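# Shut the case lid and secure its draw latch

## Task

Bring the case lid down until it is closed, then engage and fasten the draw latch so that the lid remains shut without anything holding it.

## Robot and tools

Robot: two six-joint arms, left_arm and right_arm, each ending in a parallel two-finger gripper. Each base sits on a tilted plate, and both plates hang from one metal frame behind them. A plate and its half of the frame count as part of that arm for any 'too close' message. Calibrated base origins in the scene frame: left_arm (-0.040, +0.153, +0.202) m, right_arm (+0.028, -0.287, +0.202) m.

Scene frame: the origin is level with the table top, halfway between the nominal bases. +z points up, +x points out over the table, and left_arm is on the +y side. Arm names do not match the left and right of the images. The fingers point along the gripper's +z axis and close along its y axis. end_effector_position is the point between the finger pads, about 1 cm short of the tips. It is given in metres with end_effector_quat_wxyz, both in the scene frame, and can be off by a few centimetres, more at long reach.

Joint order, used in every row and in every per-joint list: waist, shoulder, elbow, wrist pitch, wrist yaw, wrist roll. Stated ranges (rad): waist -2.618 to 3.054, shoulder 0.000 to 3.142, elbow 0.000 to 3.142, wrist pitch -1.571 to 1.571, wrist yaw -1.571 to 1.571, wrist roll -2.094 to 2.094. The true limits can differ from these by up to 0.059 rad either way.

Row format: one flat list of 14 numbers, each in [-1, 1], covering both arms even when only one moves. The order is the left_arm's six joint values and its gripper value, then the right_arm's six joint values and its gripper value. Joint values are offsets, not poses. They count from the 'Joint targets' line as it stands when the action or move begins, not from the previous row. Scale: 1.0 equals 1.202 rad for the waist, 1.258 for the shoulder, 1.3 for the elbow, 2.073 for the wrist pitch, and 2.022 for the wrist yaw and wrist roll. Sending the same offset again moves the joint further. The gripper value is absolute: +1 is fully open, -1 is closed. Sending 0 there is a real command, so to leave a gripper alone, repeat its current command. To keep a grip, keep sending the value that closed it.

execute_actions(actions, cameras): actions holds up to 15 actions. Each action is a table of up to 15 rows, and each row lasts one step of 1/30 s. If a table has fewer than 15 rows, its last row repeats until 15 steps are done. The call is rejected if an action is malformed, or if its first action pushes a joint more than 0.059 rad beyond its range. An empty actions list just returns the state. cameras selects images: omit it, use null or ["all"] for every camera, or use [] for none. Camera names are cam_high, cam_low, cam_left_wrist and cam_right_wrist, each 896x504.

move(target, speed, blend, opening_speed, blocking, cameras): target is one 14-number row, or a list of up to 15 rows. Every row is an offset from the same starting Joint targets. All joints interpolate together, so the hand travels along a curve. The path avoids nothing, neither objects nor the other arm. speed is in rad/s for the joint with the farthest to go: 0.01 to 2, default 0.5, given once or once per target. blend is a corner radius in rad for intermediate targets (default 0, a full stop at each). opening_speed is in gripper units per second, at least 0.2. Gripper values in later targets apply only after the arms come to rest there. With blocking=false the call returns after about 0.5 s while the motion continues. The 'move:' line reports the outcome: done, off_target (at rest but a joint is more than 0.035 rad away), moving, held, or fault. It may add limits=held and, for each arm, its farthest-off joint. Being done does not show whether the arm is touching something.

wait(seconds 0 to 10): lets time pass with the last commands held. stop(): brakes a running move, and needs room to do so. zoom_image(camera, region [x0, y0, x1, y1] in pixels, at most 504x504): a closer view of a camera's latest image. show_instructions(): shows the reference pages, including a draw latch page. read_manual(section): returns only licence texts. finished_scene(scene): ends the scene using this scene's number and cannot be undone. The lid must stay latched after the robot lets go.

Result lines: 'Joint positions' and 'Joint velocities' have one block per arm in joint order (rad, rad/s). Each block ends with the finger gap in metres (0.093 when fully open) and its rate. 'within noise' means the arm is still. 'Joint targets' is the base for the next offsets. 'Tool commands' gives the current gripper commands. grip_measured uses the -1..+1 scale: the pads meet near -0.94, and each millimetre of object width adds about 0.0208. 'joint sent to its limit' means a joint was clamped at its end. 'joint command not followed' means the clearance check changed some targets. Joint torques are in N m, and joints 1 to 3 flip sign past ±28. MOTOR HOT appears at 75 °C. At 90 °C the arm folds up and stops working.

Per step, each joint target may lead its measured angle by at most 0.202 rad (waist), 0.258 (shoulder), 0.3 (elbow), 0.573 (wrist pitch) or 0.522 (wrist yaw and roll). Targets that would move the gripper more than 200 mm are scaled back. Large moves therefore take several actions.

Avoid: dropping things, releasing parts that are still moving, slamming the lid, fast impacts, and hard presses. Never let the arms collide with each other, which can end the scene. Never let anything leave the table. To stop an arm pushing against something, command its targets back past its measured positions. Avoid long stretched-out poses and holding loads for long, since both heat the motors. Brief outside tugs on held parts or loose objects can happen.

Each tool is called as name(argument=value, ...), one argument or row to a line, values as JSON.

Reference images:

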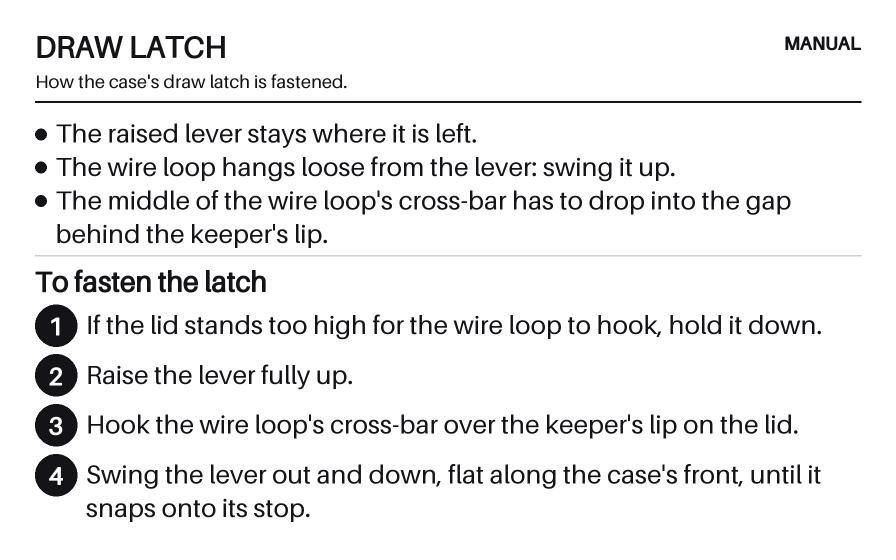

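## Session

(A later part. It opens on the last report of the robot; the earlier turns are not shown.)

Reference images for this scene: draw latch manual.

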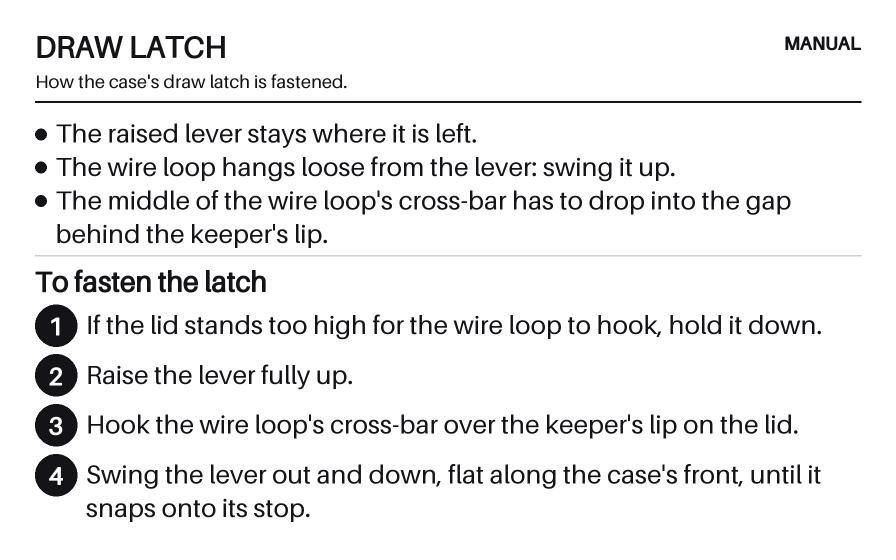

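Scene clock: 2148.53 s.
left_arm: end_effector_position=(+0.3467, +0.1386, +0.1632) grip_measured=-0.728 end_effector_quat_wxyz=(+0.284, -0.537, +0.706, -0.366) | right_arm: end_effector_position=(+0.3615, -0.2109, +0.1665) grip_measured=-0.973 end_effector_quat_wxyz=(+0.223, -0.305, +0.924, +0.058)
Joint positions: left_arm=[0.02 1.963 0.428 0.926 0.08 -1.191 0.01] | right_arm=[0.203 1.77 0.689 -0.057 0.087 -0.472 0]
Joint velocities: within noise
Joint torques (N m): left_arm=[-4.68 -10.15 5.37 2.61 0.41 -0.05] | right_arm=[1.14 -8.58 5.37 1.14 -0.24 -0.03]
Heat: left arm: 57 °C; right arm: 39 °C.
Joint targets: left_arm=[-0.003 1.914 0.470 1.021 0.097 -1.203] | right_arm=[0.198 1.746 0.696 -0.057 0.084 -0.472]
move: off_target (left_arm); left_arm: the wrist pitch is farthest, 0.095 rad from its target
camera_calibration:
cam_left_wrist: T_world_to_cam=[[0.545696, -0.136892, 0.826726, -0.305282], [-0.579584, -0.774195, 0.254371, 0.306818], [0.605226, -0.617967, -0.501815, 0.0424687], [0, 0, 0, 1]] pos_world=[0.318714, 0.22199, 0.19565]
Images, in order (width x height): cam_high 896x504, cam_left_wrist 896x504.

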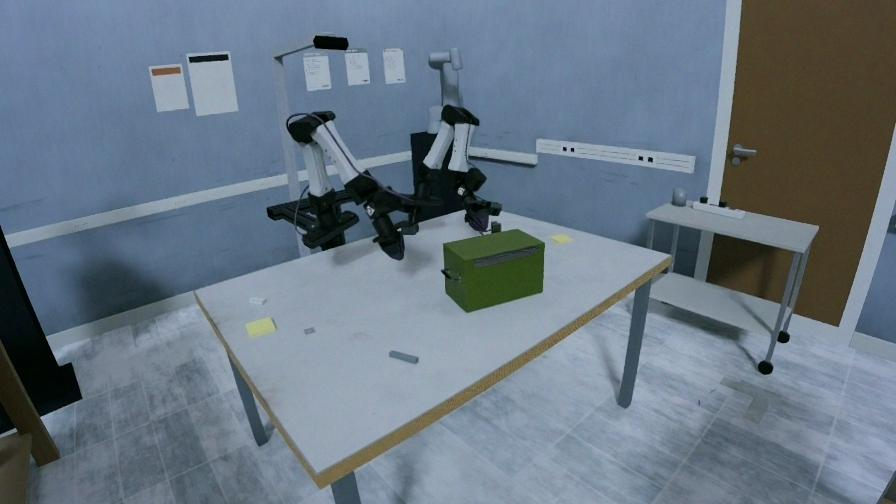

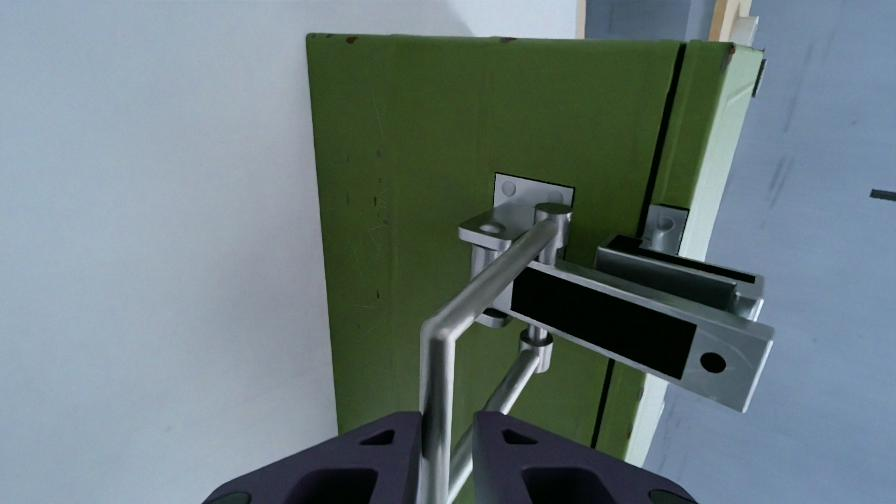

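move(
  target=[0,0,0,0,0,0,-0.6,0,0,0,0,0,0,-1],
  opening_speed=0.3,
  cameras=["cam_left_wrist"],
)

zoom_image(
  camera="cam_left_wrist",
  region=[360, 300, 660, 504],
)

Scene clock: 2169.73 s.
left_arm: end_effector_position=(+0.3479, +0.1382, +0.1656) grip_measured=-0.601 end_effector_quat_wxyz=(+0.287, -0.535, +0.705, -0.368) | right_arm: end_effector_position=(+0.3615, -0.2109, +0.1665) grip_measured=-0.973 end_effector_quat_wxyz=(+0.223, -0.305, +0.924, +0.058)
Joint positions: left_arm=[0.017 1.959 0.428 0.93 0.08 -1.191 0.016] | right_arm=[0.203 1.77 0.689 -0.057 0.087 -0.472 0]
Joint velocities: within noise
Joint torques (N m): left_arm=[-4.37 -9.84 5.38 2.56 0.41 -0.05] | right_arm=[1.28 -8.49 5.2 1.16 -0.24 0]
Heat: left arm: 62 °C; right arm: 39 °C.
Joint targets: left_arm=[-0.003 1.914 0.470 1.021 0.097 -1.203] | right_arm=[0.198 1.746 0.696 -0.057 0.084 -0.472]
move: off_target (left_arm); left_arm: the wrist pitch is farthest, 0.091 rad from its target
camera_calibration:
cam_left_wrist: T_world_to_cam=[[0.538633, -0.137251, 0.831286, -0.306197], [-0.582154, -0.773872, 0.249436, 0.308231], [0.609074, -0.618291, -0.496734, 0.040543], [0, 0, 0, 1]] pos_world=[0.319672, 0.221573, 0.197792]
Images, in order (width x height): cam_left_wrist 896x504.

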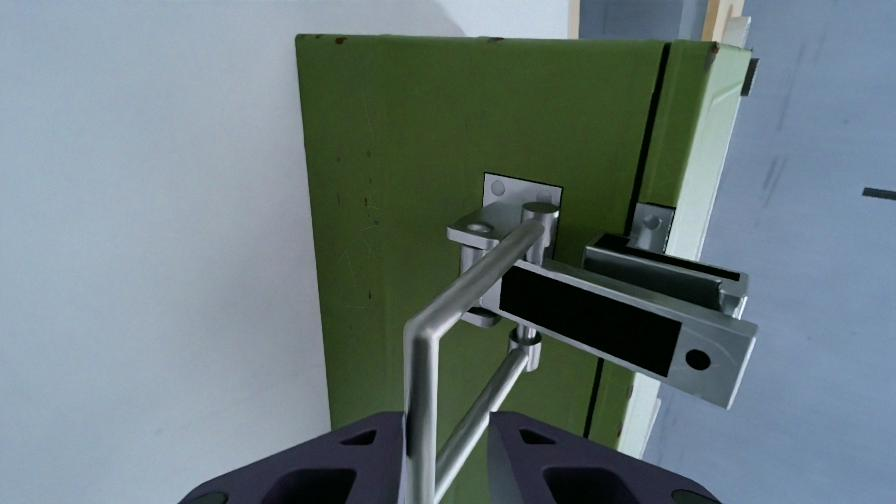

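Scaled by 1.680 from the camera's 896x504 image, which has a finer 1280x720 frame.

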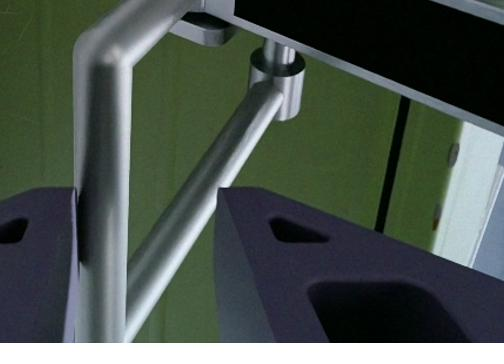

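move(
  target=[0,-0.0270,0,0.01,0,0,-0.74,0,0,0,0,0,0,-1],
  speed=0.15,
  opening_speed=0.3,
  cameras=["cam_left_wrist"],
)

Scene clock: 2180.90 s.
left_arm: end_effector_position=(+0.3729, +0.1454, +0.2037) grip_measured=-0.739 end_effector_quat_wxyz=(+0.341, -0.518, +0.675, -0.400) | right_arm: end_effector_position=(+0.3615, -0.2109, +0.1665) grip_measured=-0.973 end_effector_quat_wxyz=(+0.223, -0.305, +0.924, +0.058)
Joint positions: left_arm=[0.01 1.915 0.453 1.005 0.081 -1.192 0.01] | right_arm=[0.203 1.77 0.689 -0.057 0.087 -0.472 0]
Joint velocities: within noise
Joint torques (N m): left_arm=[-3.71 -8.95 3.74 2.13 0.4 -0.04] | right_arm=[1.21 -8.54 5.34 1.13 -0.22 0.01]
Heat: left arm: 61 °C; right arm: 39 °C.
Joint targets: left_arm=[-0.003 1.881 0.470 1.042 0.096 -1.203] | right_arm=[0.198 1.746 0.696 -0.057 0.084 -0.472]
move: off_target (left_arm); left_arm: the wrist pitch is farthest, 0.037 rad from its target
camera_calibration:
cam_left_wrist: T_world_to_cam=[[0.41994, -0.123896, 0.899055, -0.321845], [-0.588781, -0.791064, 0.165999, 0.340788], [0.690643, -0.599056, -0.405147, -0.00321528], [0, 0, 0, 1]] pos_world=[0.338025, 0.227783, 0.231483]
Images, in order (width x height): cam_left_wrist 896x504.

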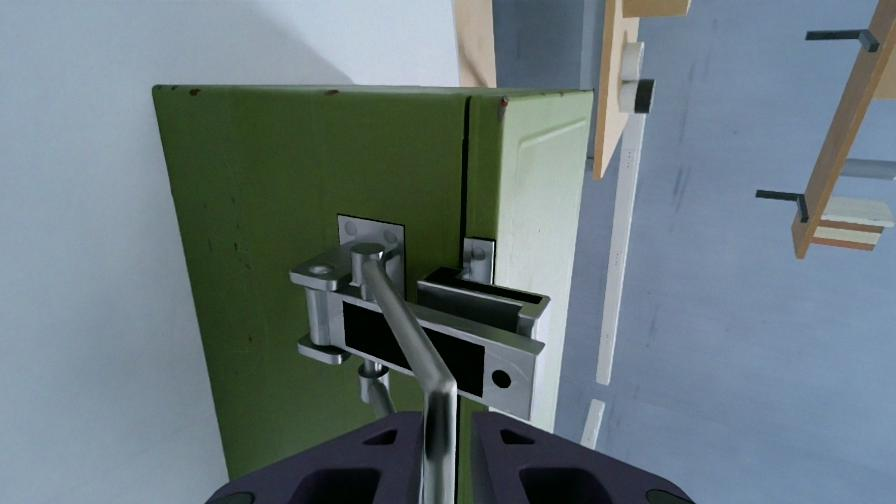

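move(
  target=[
    [-0.0383,-0.062,0.1038,-0.1997,-0.049,-0.0114,-0.74,0,0,0,0,0,0,-1],
    [-0.0782,-0.1025,0.2277,-0.3956,-0.0856,-0.0307,-0.74,0,0,0,0,0,0,-1],
  ],
  speed=0.2,
  blend=0.03,
  cameras=["cam_left_wrist"],
)

Scene clock: 2203.97 s.
left_arm: end_effector_position=(+0.3738, +0.1298, +0.1985) grip_measured=-0.739 end_effector_quat_wxyz=(+0.216, -0.562, +0.746, -0.285) | right_arm: end_effector_position=(+0.3615, -0.2109, +0.1665) grip_measured=-0.973 end_effector_quat_wxyz=(+0.223, -0.305, +0.924, +0.058)
Joint positions: left_arm=[-0.082 1.79 0.739 0.22 -0.065 -1.254 0.01] | right_arm=[0.203 1.77 0.689 -0.057 0.087 -0.472 0]
Joint velocities: within noise
Joint torques (N m): left_arm=[-4.07 -9.83 6.06 1.48 0.01 -0.05] | right_arm=[1.26 -8.77 5.23 1.12 -0.24 -0.04]
Heat: left arm: 60 °C; right arm: 39 °C.
Joint targets: left_arm=[-0.097 1.751 0.766 0.222 -0.077 -1.265] | right_arm=[0.198 1.746 0.696 -0.057 0.084 -0.472]
move: off_target (left_arm); left_arm: the shoulder is farthest, 0.038 rad from its target
camera_calibration:
cam_left_wrist: T_world_to_cam=[[0.713584, -0.186505, 0.675288, -0.376719], [-0.521578, -0.784957, 0.334363, 0.270545], [0.467711, -0.590812, -0.65741, 0.117049], [0, 0, 0, 1]] pos_world=[0.355186, 0.21126, 0.240882]
Images, in order (width x height): cam_left_wrist 896x504.

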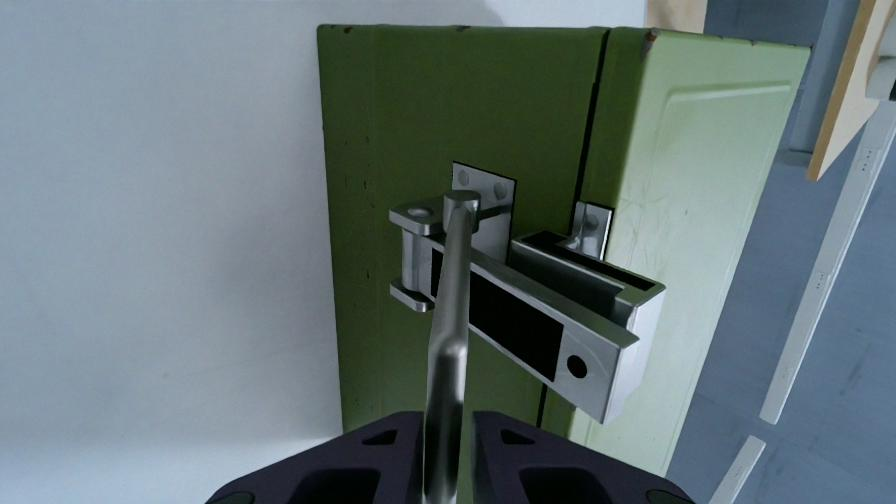

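move(
  target=[
    [-0.0258,0.0644,0.1308,-0.1245,-0.0272,-0.0183,-0.75,0,0,0,0,0,0,-1],
    [-0.0449,0.1025,0.2477,-0.22,-0.0445,-0.0331,-0.75,0,0,0,0,0,0,-1],
    [-0.0591,0.1574,0.37,-0.3078,-0.0598,-0.048,-0.75,0,0,0,0,0,0,-1],
    [-0.0682,0.2297,0.4977,-0.3907,-0.0712,-0.0618,-0.75,0,0,0,0,0,0,-1],
    [-0.0774,0.2989,0.6269,-0.4703,-0.0811,-0.0757,-0.75,0,0,0,0,0,0,-1],
  ],
  speed=0.2,
  blend=0.03,
  cameras=["cam_left_wrist","cam_low"],
)

zoom_image(
  camera="cam_low",
  region=[430, 150, 560, 230],
)

Scene clock: 2219.87 s.
left_arm: end_effector_position=(+0.4179, +0.1160, +0.2211) grip_measured=-0.749 end_effector_quat_wxyz=(+0.078, -0.597, +0.792, -0.102) | right_arm: end_effector_position=(+0.3615, -0.2109, +0.1665) grip_measured=-0.973 end_effector_quat_wxyz=(+0.223, -0.305, +0.924, +0.058)
Joint positions: left_arm=[-0.174 2.113 1.551 -0.746 -0.224 -1.407 0.009] | right_arm=[0.203 1.77 0.689 -0.057 0.087 -0.472 0]
Joint velocities: within noise
Joint torques (N m): left_arm=[-5.3 -7.9 6.99 0.69 -0.19 -0.09] | right_arm=[1.33 -8.61 5.23 1.15 -0.27 -0.03]
Heat: left arm: 60 °C; right arm: 39 °C.
Joint targets: left_arm=[-0.191 2.128 1.581 -0.753 -0.241 -1.418] | right_arm=[0.198 1.746 0.696 -0.057 0.084 -0.472]
move: done
camera_calibration:
cam_left_wrist: T_world_to_cam=[[0.931947, -0.24729, 0.265183, -0.419557], [-0.343678, -0.835567, 0.428618, 0.185827], [0.115585, -0.490587, -0.863693, 0.284343], [0, 0, 0, 1]] pos_world=[0.422004, 0.191013, 0.277195]
Images, in order (width x height): cam_low 896x504, cam_left_wrist 896x504.

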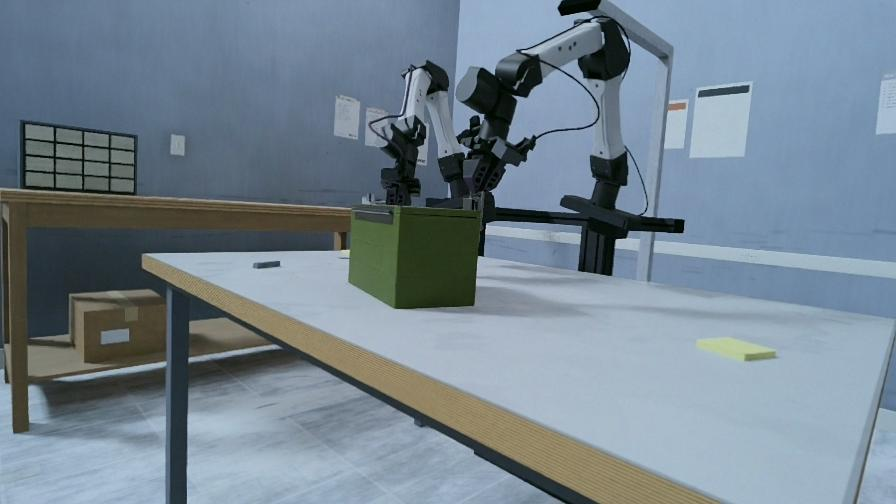

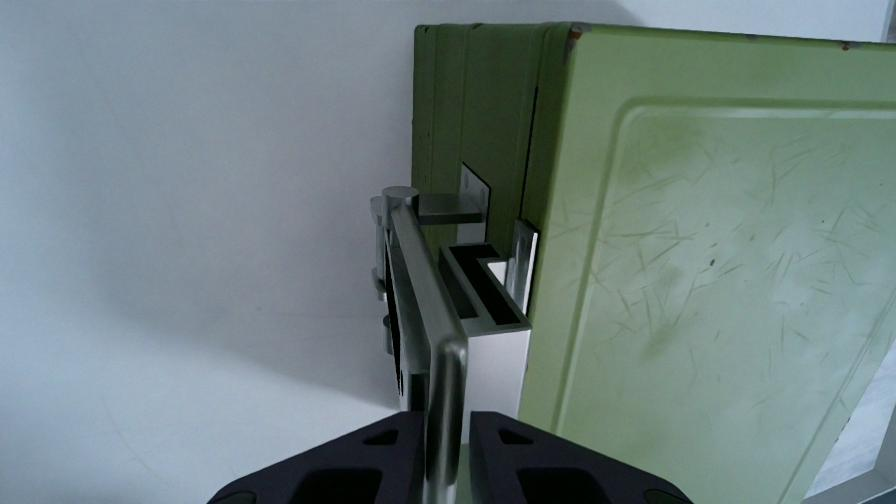

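Scaled by 3.877 from the camera's 896x504 image, which has a finer 1280x720 frame.

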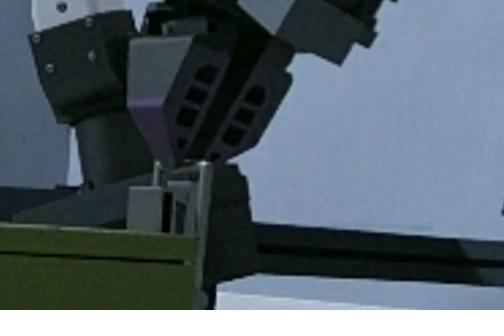

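move(
  target=[
    [-0.005,0.1248,0.2008,-0.1047,-0.0084,-0.0163,-0.75,0,0,0,0,0,0,-1],
    [-0.0116,0.248,0.4023,-0.2084,-0.0168,-0.0321,-0.75,0,0,0,0,0,0,-1],
    [-0.0141,0.3458,0.5585,-0.2542,-0.0158,-0.0326,-0.75,0,0,0,0,0,0,-1],
  ],
  speed=0.15,
  blend=0.03,
  cameras=["cam_left_wrist","cam_low"],
)

zoom_image(
  camera="cam_low",
  region=[430, 150, 560, 230],
)

Scene clock: 2250.30 s.
left_arm: end_effector_position=(+0.4593, +0.1033, +0.2103) grip_measured=-0.749 end_effector_quat_wxyz=(+0.014, -0.601, +0.799, -0.016) | right_arm: end_effector_position=(+0.3615, -0.2109, +0.1665) grip_measured=-0.973 end_effector_quat_wxyz=(+0.223, -0.305, +0.924, +0.058)
Joint positions: left_arm=[-0.19 2.546 2.278 -1.265 -0.257 -1.473 0.009] | right_arm=[0.203 1.77 0.689 -0.057 0.087 -0.472 0]
Joint velocities: within noise
Joint torques (N m): left_arm=[-6.31 -10.06 6.75 0.25 -0.22 -0.1] | right_arm=[1.35 -8.4 5.27 1.12 -0.22 -0.07]
Heat: left arm: 57 °C; right arm: 39 °C.
Joint targets: left_arm=[-0.207 2.562 2.307 -1.280 -0.273 -1.484] | right_arm=[0.198 1.746 0.696 -0.057 0.084 -0.472]
move: done
camera_calibration:
cam_left_wrist: T_world_to_cam=[[0.964558, -0.258665, 0.0521547, -0.427433], [-0.254831, -0.861847, 0.438499, 0.15387], [-0.0684752, -0.436248, -0.897217, 0.349935], [0, 0, 0, 1]] pos_world=[0.475457, 0.174709, 0.268789]
Images, in order (width x height): cam_low 896x504, cam_left_wrist 896x504.

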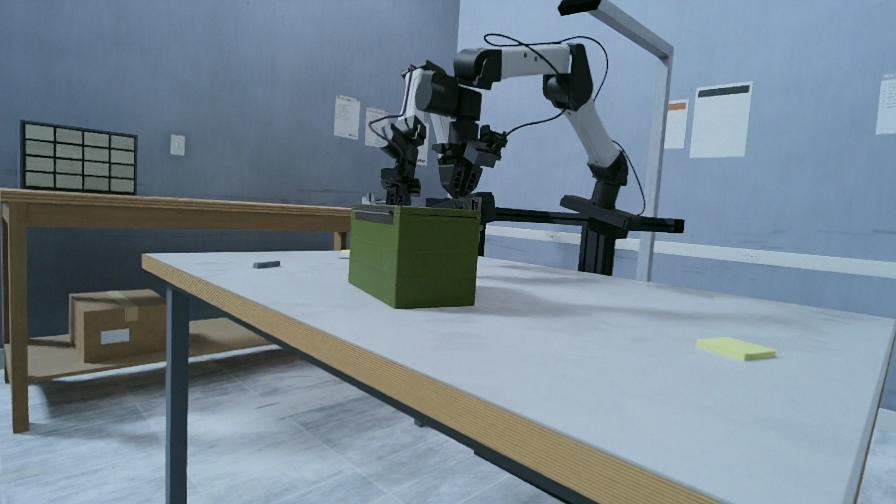

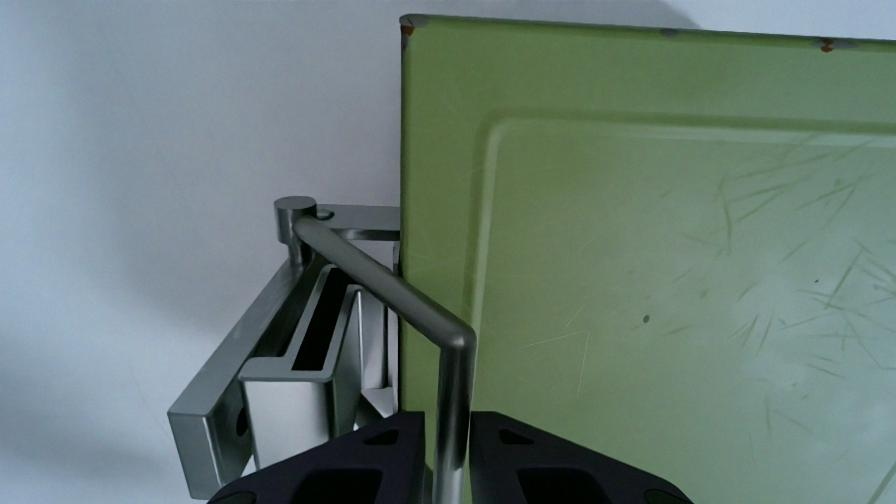

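Scaled by 3.877 from the camera's 896x504 image, which has a finer 1280x720 frame.

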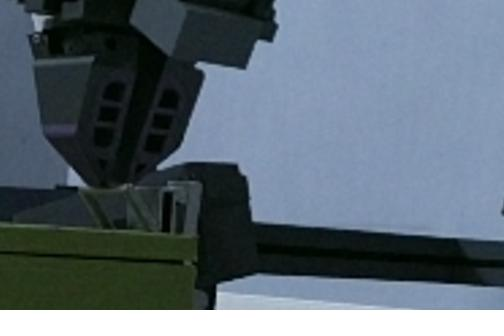

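move(
  target=[
    [0.0017,0.0556,0.0785,-0.0154,0,0,-0.75,0,0,0,0,0,0,-1],
    [0.0017,0.0556,0.0785,-0.0154,0,0,-0.5,0,0,0,0,0,0,-1],
  ],
  speed=0.12,
  opening_speed=0.3,
  cameras=["cam_left_wrist","cam_low"],
)

zoom_image(
  camera="cam_low",
  region=[430, 150, 560, 230],
)

Scene clock: 2265.13 s.
left_arm: end_effector_position=(+0.4620, +0.1014, +0.2035) grip_measured=-0.502 end_effector_quat_wxyz=(+0.005, -0.599, +0.801, -0.004) | right_arm: end_effector_position=(+0.3615, -0.2109, +0.1665) grip_measured=-0.973 end_effector_quat_wxyz=(+0.223, -0.305, +0.924, +0.058)
Joint positions: left_arm=[-0.19 2.615 2.381 -1.327 -0.26 -1.473 0.021] | right_arm=[0.203 1.77 0.689 -0.057 0.087 -0.472 0]
Joint velocities: within noise
Joint torques (N m): left_arm=[-6.19 -10.17 6.69 0.47 -0.18 -0.09] | right_arm=[1.36 -8.61 5.2 1.17 -0.25 -0.02]
Heat: left arm: 61 °C; right arm: 39 °C.
Joint targets: left_arm=[-0.205 2.633 2.409 -1.312 -0.273 -1.484] | right_arm=[0.198 1.746 0.696 -0.057 0.084 -0.472]
move: done
camera_calibration:
cam_left_wrist: T_world_to_cam=[[0.963686, -0.265924, 0.0243689, -0.423358], [-0.249365, -0.863503, 0.438384, 0.153571], [-0.0955344, -0.428541, -0.898457, 0.355172], [0, 0, 0, 1]] pos_world=[0.48021, 0.172233, 0.262101]
Images, in order (width x height): cam_low 896x504, cam_left_wrist 896x504.

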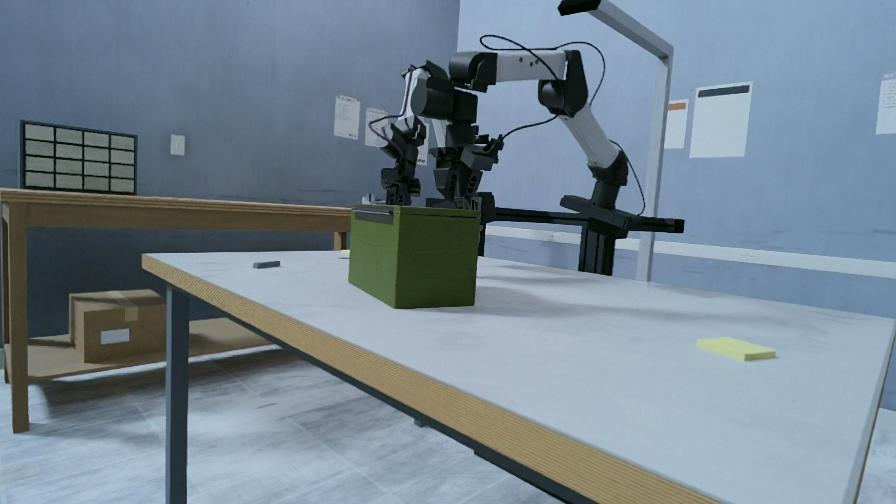

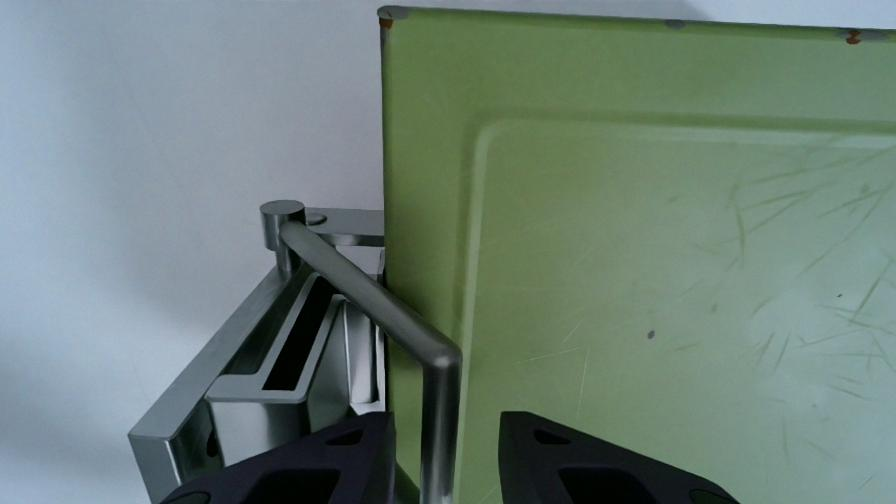

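Scaled by 3.877 from the camera's 896x504 image, which has a finer 1280x720 frame.

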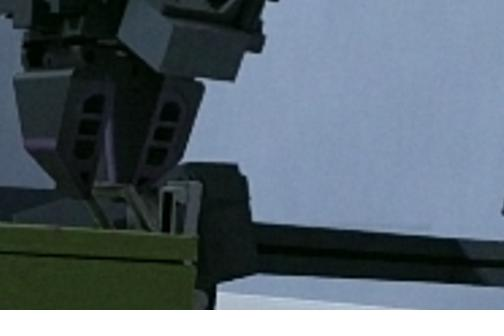

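move(
  target=[0,-0.1033,0,0,0,0,-0.5,0,0,0,0,0,0,-1],
  speed=0.15,
  cameras=["cam_left_wrist","cam_low"],
)

zoom_image(
  camera="cam_low",
  region=[430, 150, 560, 230],
)

Scene clock: 2272.47 s.
left_arm: end_effector_position=(+0.4693, +0.1076, +0.2320) grip_measured=-0.502 end_effector_quat_wxyz=(+0.026, -0.605, +0.796, -0.027) | right_arm: end_effector_position=(+0.3615, -0.2109, +0.1665) grip_measured=-0.973 end_effector_quat_wxyz=(+0.223, -0.305, +0.924, +0.058)
Joint positions: left_arm=[-0.19 2.556 2.384 -1.326 -0.26 -1.473 0.021] | right_arm=[0.203 1.77 0.689 -0.057 0.087 -0.472 0]
Joint velocities: within noise
Joint torques (N m): left_arm=[-6.12 -16.43 6.45 0.56 -0.18 -0.09] | right_arm=[1.18 -8.5 5.49 1.16 -0.23 -0.01]
Heat: left arm: 64 °C; right arm: 39 °C.
Joint targets: left_arm=[-0.205 2.503 2.409 -1.312 -0.273 -1.484] | right_arm=[0.198 1.746 0.696 -0.057 0.084 -0.472]
move: off_target (left_arm); left_arm: the shoulder is farthest, 0.053 rad from its target
camera_calibration:
cam_left_wrist: T_world_to_cam=[[0.964649, -0.249454, 0.0849951, -0.445735], [-0.261236, -0.862603, 0.433211, 0.154945], [-0.0347493, -0.440101, -0.897276, 0.356593], [0, 0, 0, 1]] pos_world=[0.482846, 0.179403, 0.290723]
Images, in order (width x height): cam_low 896x504, cam_left_wrist 896x504.

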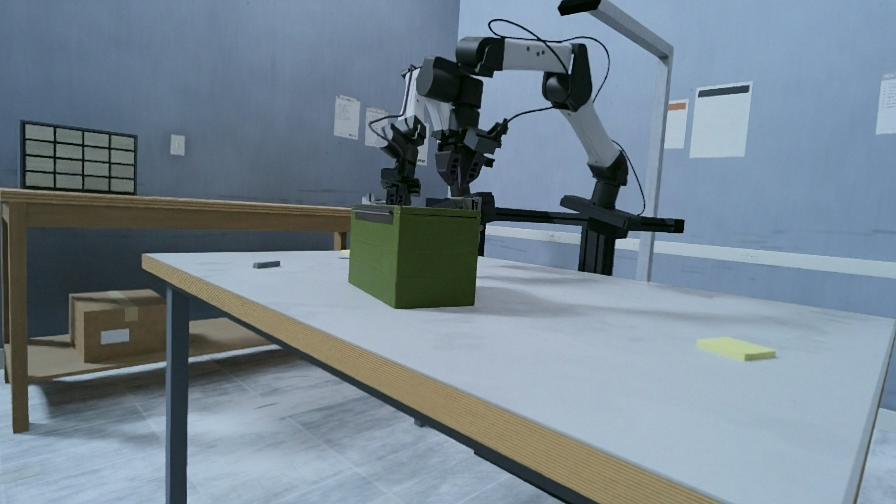

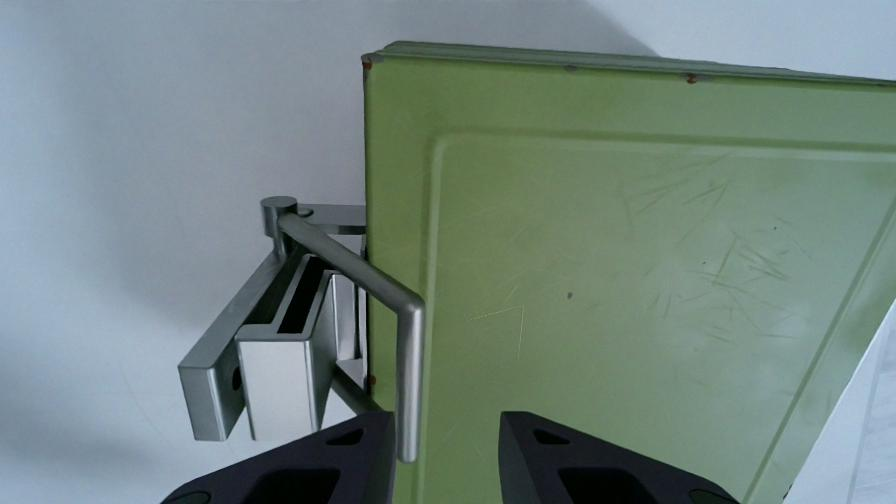

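Scaled by 3.877 from the camera's 896x504 image, which has a finer 1280x720 frame.

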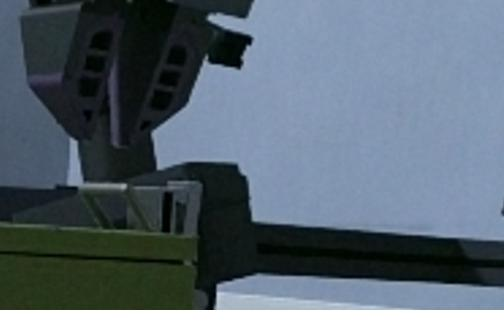

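move(
  target=[
    [0.0125,-0.3124,-0.5531,0.1722,0.0089,0.7982,-0.5,0,0,0,0,0,0,-1],
    [0.0125,-0.3124,-0.5531,0.1722,0.0089,0.7982,-1,0,0,0,0,0,0,-1],
  ],
  speed=0.8,
  cameras=["cam_left_wrist","cam_low"],
)

zoom_image(
  camera="cam_low",
  region=[430, 150, 560, 230],
)

Scene clock: 2338.87 s.
left_arm: end_effector_position=(+0.4055, +0.1202, +0.2325) grip_measured=-0.982 end_effector_quat_wxyz=(+0.065, +0.138, +0.988, -0.001) | right_arm: end_effector_position=(+0.3615, -0.2109, +0.1665) grip_measured=-0.973 end_effector_quat_wxyz=(+0.223, -0.305, +0.924, +0.058)
Joint positions: left_arm=[-0.19 2.162 1.696 -0.974 -0.26 0.118 0] | right_arm=[0.203 1.77 0.689 -0.057 0.087 -0.472 0]
Joint velocities: within noise
Joint torques (N m): left_arm=[-3.81 -14.23 3.97 0.77 0.11 0.14] | right_arm=[1.25 -8.49 5.18 1.15 -0.25 -0.02]
Heat: left arm: 85 °C; right arm: 39 °C. Fold the left arm in close to its base, or ease its load, before you think long.
Joint targets: left_arm=[-0.190 2.109 1.690 -0.955 -0.255 0.130] | right_arm=[0.198 1.746 0.696 -0.057 0.084 -0.472]
MOTOR HOT: the shoulder of the left arm reports 85 °C; the controller's stop level is 90 °C. To cool a motor, set the load down, stop pushing, or move to a pose that needs little force.
move: off_target (left_arm); target 2's new numbers were sent with left_arm's shoulder 0.052 rad from that target; left_arm: the shoulder is farthest, 0.052 rad from its target
camera_calibration:
cam_left_wrist: T_world_to_cam=[[-0.256336, -0.966586, -0.00201655, 0.220461], [-0.915419, 0.242096, 0.321555, 0.307357], [-0.310322, 0.0842722, -0.946889, 0.420629], [0, 0, 0, 1]] pos_world=[0.468403, 0.103237, 0.299901]
Images, in order (width x height): cam_low 896x504, cam_left_wrist 896x504.

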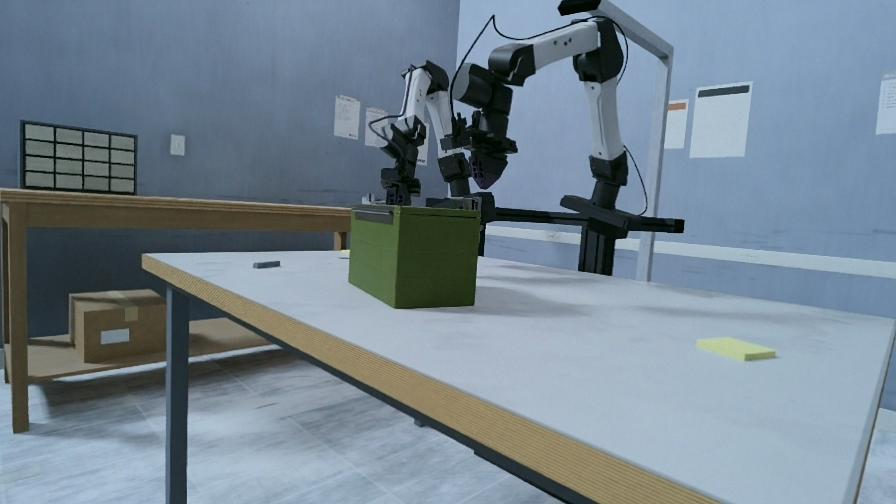

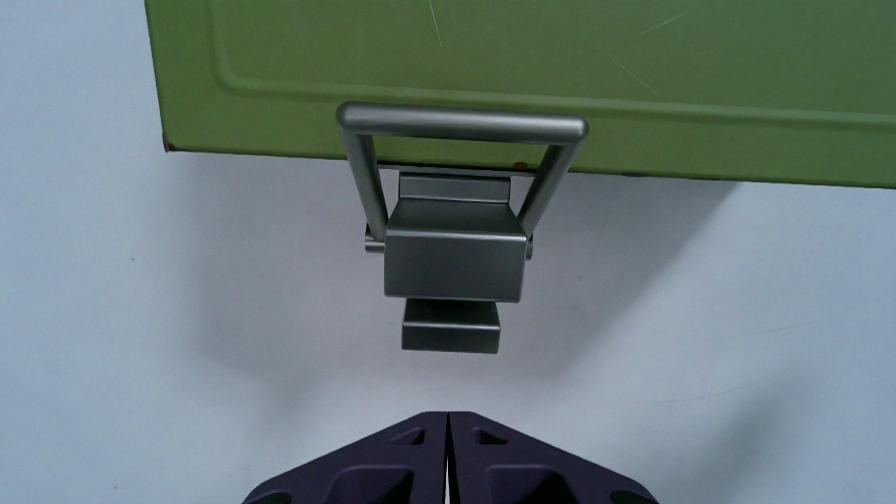

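Scaled by 3.877 from the camera's 896x504 image, which has a finer 1280x720 frame.

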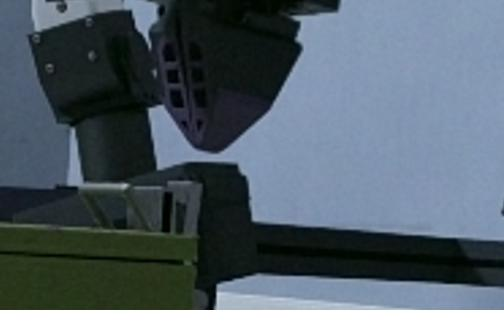

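move(
  target=[0,0.045,0,0,0,0,-1,0,0,0,0,0,0,-1],
  speed=0.5,
  cameras=[],
)

wait(
  seconds=10,
  cameras=[],
)

Scene clock: 2344.87 s.
left_arm: end_effector_position=(+0.4056, +0.1202, +0.2326) grip_measured=-0.982 end_effector_quat_wxyz=(+0.065, +0.138, +0.988, -0.001) | right_arm: end_effector_position=(+0.3615, -0.2109, +0.1665) grip_measured=-0.973 end_effector_quat_wxyz=(+0.223, -0.305, +0.924, +0.058)
Joint positions: left_arm=[-0.19 2.162 1.696 -0.974 -0.26 0.119 0] | right_arm=[0.203 1.77 0.689 -0.057 0.087 -0.472 0]
Joint velocities: within noise
Joint torques (N m): left_arm=[-3.79 -9.16 3.97 0.77 0.1 0.13] | right_arm=[1.26 -8.51 5.35 1.13 -0.25 0.01]
Heat: left arm: 84 °C; right arm: 39 °C. Fold the left arm in close to its base, or ease its load, before you think long.
Joint targets: left_arm=[-0.190 2.166 1.690 -0.955 -0.255 0.130] | right_arm=[0.198 1.746 0.696 -0.057 0.084 -0.472]
MOTOR HOT: still on. The shoulder of the left arm reports 84 °C.
move: done
No camera images: "cameras" was empty.

Scene clock: 2354.87 s.
left_arm: end_effector_position=(+0.4057, +0.1202, +0.2326) grip_measured=-0.982 end_effector_quat_wxyz=(+0.065, +0.138, +0.988, -0.001) | right_arm: end_effector_position=(+0.3615, -0.2109, +0.1665) grip_measured=-0.973 end_effector_quat_wxyz=(+0.223, -0.305, +0.924, +0.058)
Joint positions: left_arm=[-0.19 2.162 1.696 -0.973 -0.26 0.119 0] | right_arm=[0.203 1.77 0.689 -0.057 0.087 -0.472 0]
Joint velocities: within noise
Joint torques (N m): left_arm=[-3.84 -9.16 3.99 0.78 0.11 0.14] | right_arm=[1.32 -8.49 5.3 1.13 -0.3 0.02]
Heat: left arm: 80 °C; right arm: 39 °C. Fold the left arm in close to its base, or ease its load, before you think long.
Joint targets: left_arm=[-0.190 2.166 1.690 -0.955 -0.255 0.130] | right_arm=[0.198 1.746 0.696 -0.057 0.084 -0.472]
Tool commands: left_gripper/opening=-1.0 right_gripper/opening=-1.0
MOTOR HOT: still on. The shoulder of the left arm reports 80 °C.
wait: 10.00 s; at rest by 0.17 s
No camera images: "cameras" was empty.

move(
  target=[0,0.0135,0,0,0,0,-1,0,0,0,0,0,0,-1],
  speed=0.5,
  cameras=[],
)

wait(
  seconds=10,
  cameras=[],
)

Scene clock: 2359.90 s.
left_arm: end_effector_position=(+0.4051, +0.1195, +0.2298) grip_measured=-0.982 end_effector_quat_wxyz=(+0.062, +0.139, +0.988, -0.001) | right_arm: end_effector_position=(+0.3615, -0.2109, +0.1665) grip_measured=-0.973 end_effector_quat_wxyz=(+0.223, -0.305, +0.924, +0.058)
Joint positions: left_arm=[-0.19 2.169 1.696 -0.973 -0.26 0.119 0] | right_arm=[0.203 1.77 0.689 -0.057 0.087 -0.472 0]
Joint velocities: within noise
Joint torques (N m): left_arm=[-3.84 -8.28 3.96 0.76 0.11 0.14] | right_arm=[1.32 -8.59 5.3 1.18 -0.28 -0.01]
Heat: left arm: 78 °C; right arm: 39 °C. Fold the left arm in close to its base, or ease its load, before you think long.
Joint targets: left_arm=[-0.190 2.183 1.690 -0.955 -0.255 0.130] | right_arm=[0.198 1.746 0.696 -0.057 0.084 -0.472]
MOTOR HOT: still on. The shoulder of the left arm reports 78 °C.
move: done
No camera images: "cameras" was empty.

Scene clock: 2369.90 s.
left_arm: end_effector_position=(+0.4051, +0.1195, +0.2298) grip_measured=-0.982 end_effector_quat_wxyz=(+0.062, +0.139, +0.988, -0.001) | right_arm: end_effector_position=(+0.3615, -0.2109, +0.1665) grip_measured=-0.973 end_effector_quat_wxyz=(+0.223, -0.305, +0.924, +0.058)
Joint positions: left_arm=[-0.19 2.169 1.696 -0.973 -0.26 0.119 0] | right_arm=[0.203 1.77 0.689 -0.057 0.087 -0.472 0]
Joint velocities: within noise
Joint torques (N m): left_arm=[-3.84 -8.25 3.97 0.76 0.11 0.14] | right_arm=[1.25 -8.55 5.38 1.16 -0.26 -0.03]
Heat: left arm: 75 °C; right arm: 39 °C. Fold the left arm in close to its base, or ease its load, before you think long.
Joint targets: left_arm=[-0.190 2.183 1.690 -0.955 -0.255 0.130] | right_arm=[0.198 1.746 0.696 -0.057 0.084 -0.472]
Tool commands: left_gripper/opening=-1.0 right_gripper/opening=-1.0
MOTOR HOT: still on. The shoulder of the left arm reports 75 °C.
wait: 10.00 s; at rest by 0.17 s
No camera images: "cameras" was empty.

move(
  target=[0.0208,0.0374,-0.0292,0.0458,0.0109,0.0099,0,0,0,0,0,0,0,-1],
  speed=0.12,
  cameras=["cam_left_wrist","cam_low"],
)

zoom_image(
  camera="cam_low",
  region=[430, 150, 560, 230],
)

Scene clock: 2446.50 s.
left_arm: end_effector_position=(+0.4098, +0.1157, +0.2010) grip_measured=-0.002 end_effector_quat_wxyz=(+0.064, +0.141, +0.988, -0.006) | right_arm: end_effector_position=(+0.3615, -0.2109, +0.1665) grip_measured=-0.973 end_effector_quat_wxyz=(+0.223, -0.305, +0.924, +0.058)
Joint positions: left_arm=[-0.176 2.217 1.657 -0.88 -0.249 0.138 0.045] | right_arm=[0.203 1.77 0.689 -0.057 0.087 -0.472 0]
Joint velocities: within noise
Joint torques (N m): left_arm=[-2.81 -8.57 3.95 0.77 0.26 0.15] | right_arm=[1.16 -8.59 5.44 1.13 -0.23 -0.06]
Heat: left arm: 64 °C; right arm: 39 °C.
Joint targets: left_arm=[-0.165 2.230 1.652 -0.860 -0.232 0.150] | right_arm=[0.198 1.746 0.696 -0.057 0.084 -0.472]
MOTOR HOT: cleared for the motors of the left arm.
move: done
camera_calibration:
cam_left_wrist: T_world_to_cam=[[-0.263282, -0.964699, 0.00622247, 0.218153], [-0.912379, 0.251088, 0.323293, 0.319944], [-0.313443, 0.07944, -0.946278, 0.394167], [0, 0, 0, 1]] pos_world=[0.472895, 0.0988053, 0.268199]
Images, in order (width x height): cam_low 896x504, cam_left_wrist 896x504.

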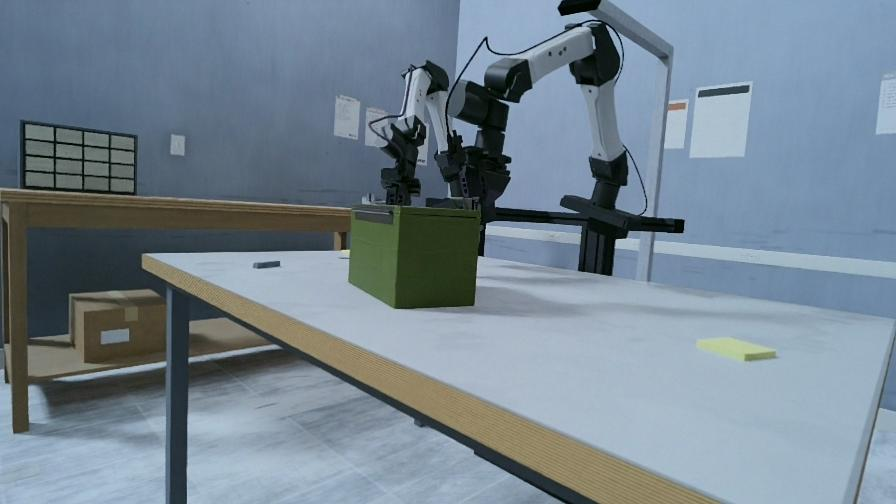

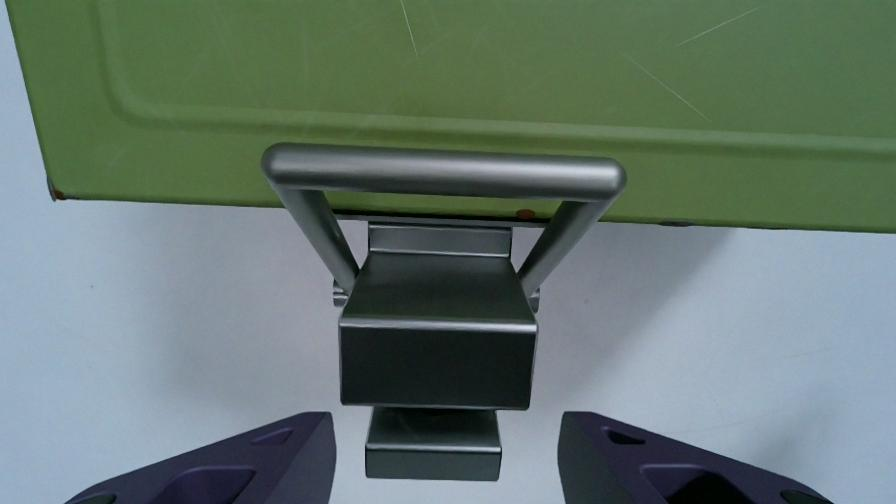

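Scaled by 3.877 from the camera's 896x504 image, which has a finer 1280x720 frame.

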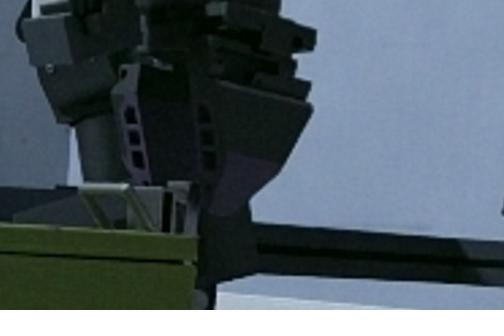

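move(
  target=[
    [0.005,0.0016,0.006,-0.002,0,0,0,0,0,0,0,0,0,-1],
    [0.005,0.0016,0.006,-0.002,0,0,-0.6,0,0,0,0,0,0,-1],
  ],
  speed=0.12,
  opening_speed=0.5,
  cameras=["cam_left_wrist"],
)

Scene clock: 2463.37 s.
left_arm: end_effector_position=(+0.4103, +0.1180, +0.2003) grip_measured=-0.587 end_effector_quat_wxyz=(+0.063, +0.139, +0.988, -0.006) | right_arm: end_effector_position=(+0.3615, -0.2109, +0.1665) grip_measured=-0.973 end_effector_quat_wxyz=(+0.223, -0.305, +0.924, +0.058)
Joint positions: left_arm=[-0.17 2.217 1.657 -0.879 -0.248 0.14 0.017] | right_arm=[0.203 1.77 0.689 -0.057 0.087 -0.472 0]
Joint velocities: within noise
Joint torques (N m): left_arm=[-2.82 -8.4 4.6 0.73 0.24 0.13] | right_arm=[1.35 -8.64 5.35 1.18 -0.26 -0.02]
Heat: left arm: 65 °C; right arm: 39 °C.
Joint targets: left_arm=[-0.160 2.232 1.660 -0.864 -0.232 0.150] | right_arm=[0.198 1.746 0.696 -0.057 0.084 -0.472]
move: done
camera_calibration:
cam_left_wrist: T_world_to_cam=[[-0.259211, -0.965797, 0.0068106, 0.21886], [-0.913298, 0.247403, 0.323541, 0.320732], [-0.31416, 0.0776455, -0.94619, 0.394025], [0, 0, 0, 1]] pos_world=[0.473442, 0.10143, 0.267562]
Images, in order (width x height): cam_left_wrist 896x504.

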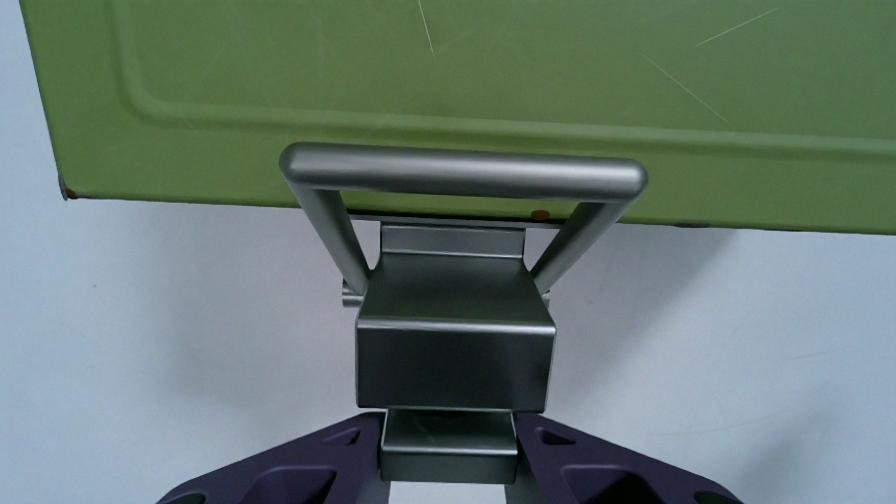

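move(
  target=[
    [0.0075,-0.1312,-0.1623,0.0999,0.0114,0.0183,-0.6,0,0,0,0,0,0,-1],
    [0.0175,-0.2051,-0.3062,0.1968,0.0232,0.0351,-0.6,0,0,0,0,0,0,-1],
    [0.0308,-0.2655,-0.4362,0.2933,0.0381,0.0519,-0.6,0,0,0,0,0,0,-1],
    [0.0466,-0.3092,-0.5546,0.3917,0.0559,0.0673,-0.6,0,0,0,0,0,0,-1],
    [0.0657,-0.3331,-0.6631,0.4949,0.0776,0.0821,-0.6,0,0,0,0,0,0,-1],
  ],
  speed=0.2,
  blend=0.03,
  cameras=["cam_left_wrist","cam_low"],
)

zoom_image(
  camera="cam_low",
  region=[430, 150, 560, 230],
)

Scene clock: 2490.17 s.
left_arm: end_effector_position=(+0.3771, +0.1292, +0.1840) grip_measured=-0.587 end_effector_quat_wxyz=(+0.319, +0.128, +0.938, -0.043) | right_arm: end_effector_position=(+0.3615, -0.2109, +0.1665) grip_measured=-0.973 end_effector_quat_wxyz=(+0.223, -0.305, +0.924, +0.058)
Joint positions: left_arm=[-0.086 1.853 0.807 0.144 -0.092 0.303 0.017] | right_arm=[0.203 1.77 0.689 -0.057 0.087 -0.472 0]
Joint velocities: within noise
Joint torques (N m): left_arm=[-2.19 -10.32 3.04 1.58 0.37 0.15] | right_arm=[1.17 -8.43 5.48 1.14 -0.22 0.02]
Heat: left arm: 66 °C; right arm: 39 °C.
Joint targets: left_arm=[-0.080 1.813 0.798 0.162 -0.075 0.316] | right_arm=[0.198 1.746 0.696 -0.057 0.084 -0.472]
move: off_target (left_arm); left_arm: the shoulder is farthest, 0.040 rad from its target
camera_calibration:
cam_left_wrist: T_world_to_cam=[[-0.261036, -0.965135, 0.0193737, 0.219397], [-0.947395, 0.252284, -0.196966, 0.400964], [0.185211, -0.0697698, -0.980219, 0.20423], [0, 0, 0, 1]] pos_world=[0.399316, 0.12484, 0.274916]
Images, in order (width x height): cam_low 896x504, cam_left_wrist 896x504.

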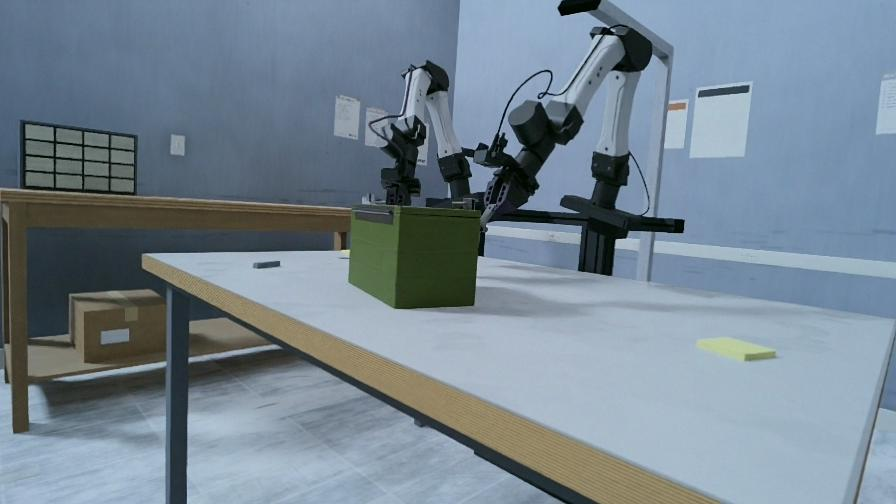

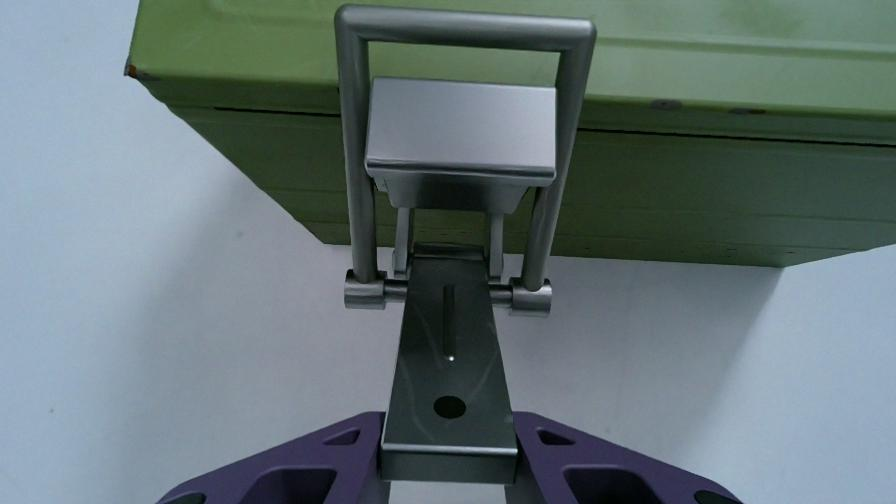

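Scaled by 3.877 from the camera's 896x504 image, which has a finer 1280x720 frame.

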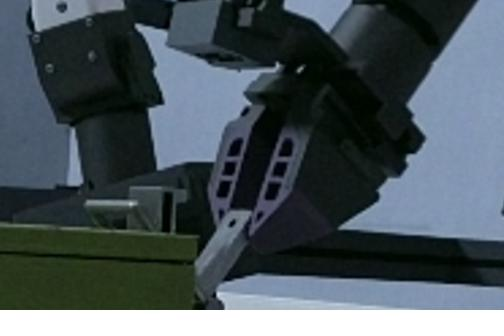

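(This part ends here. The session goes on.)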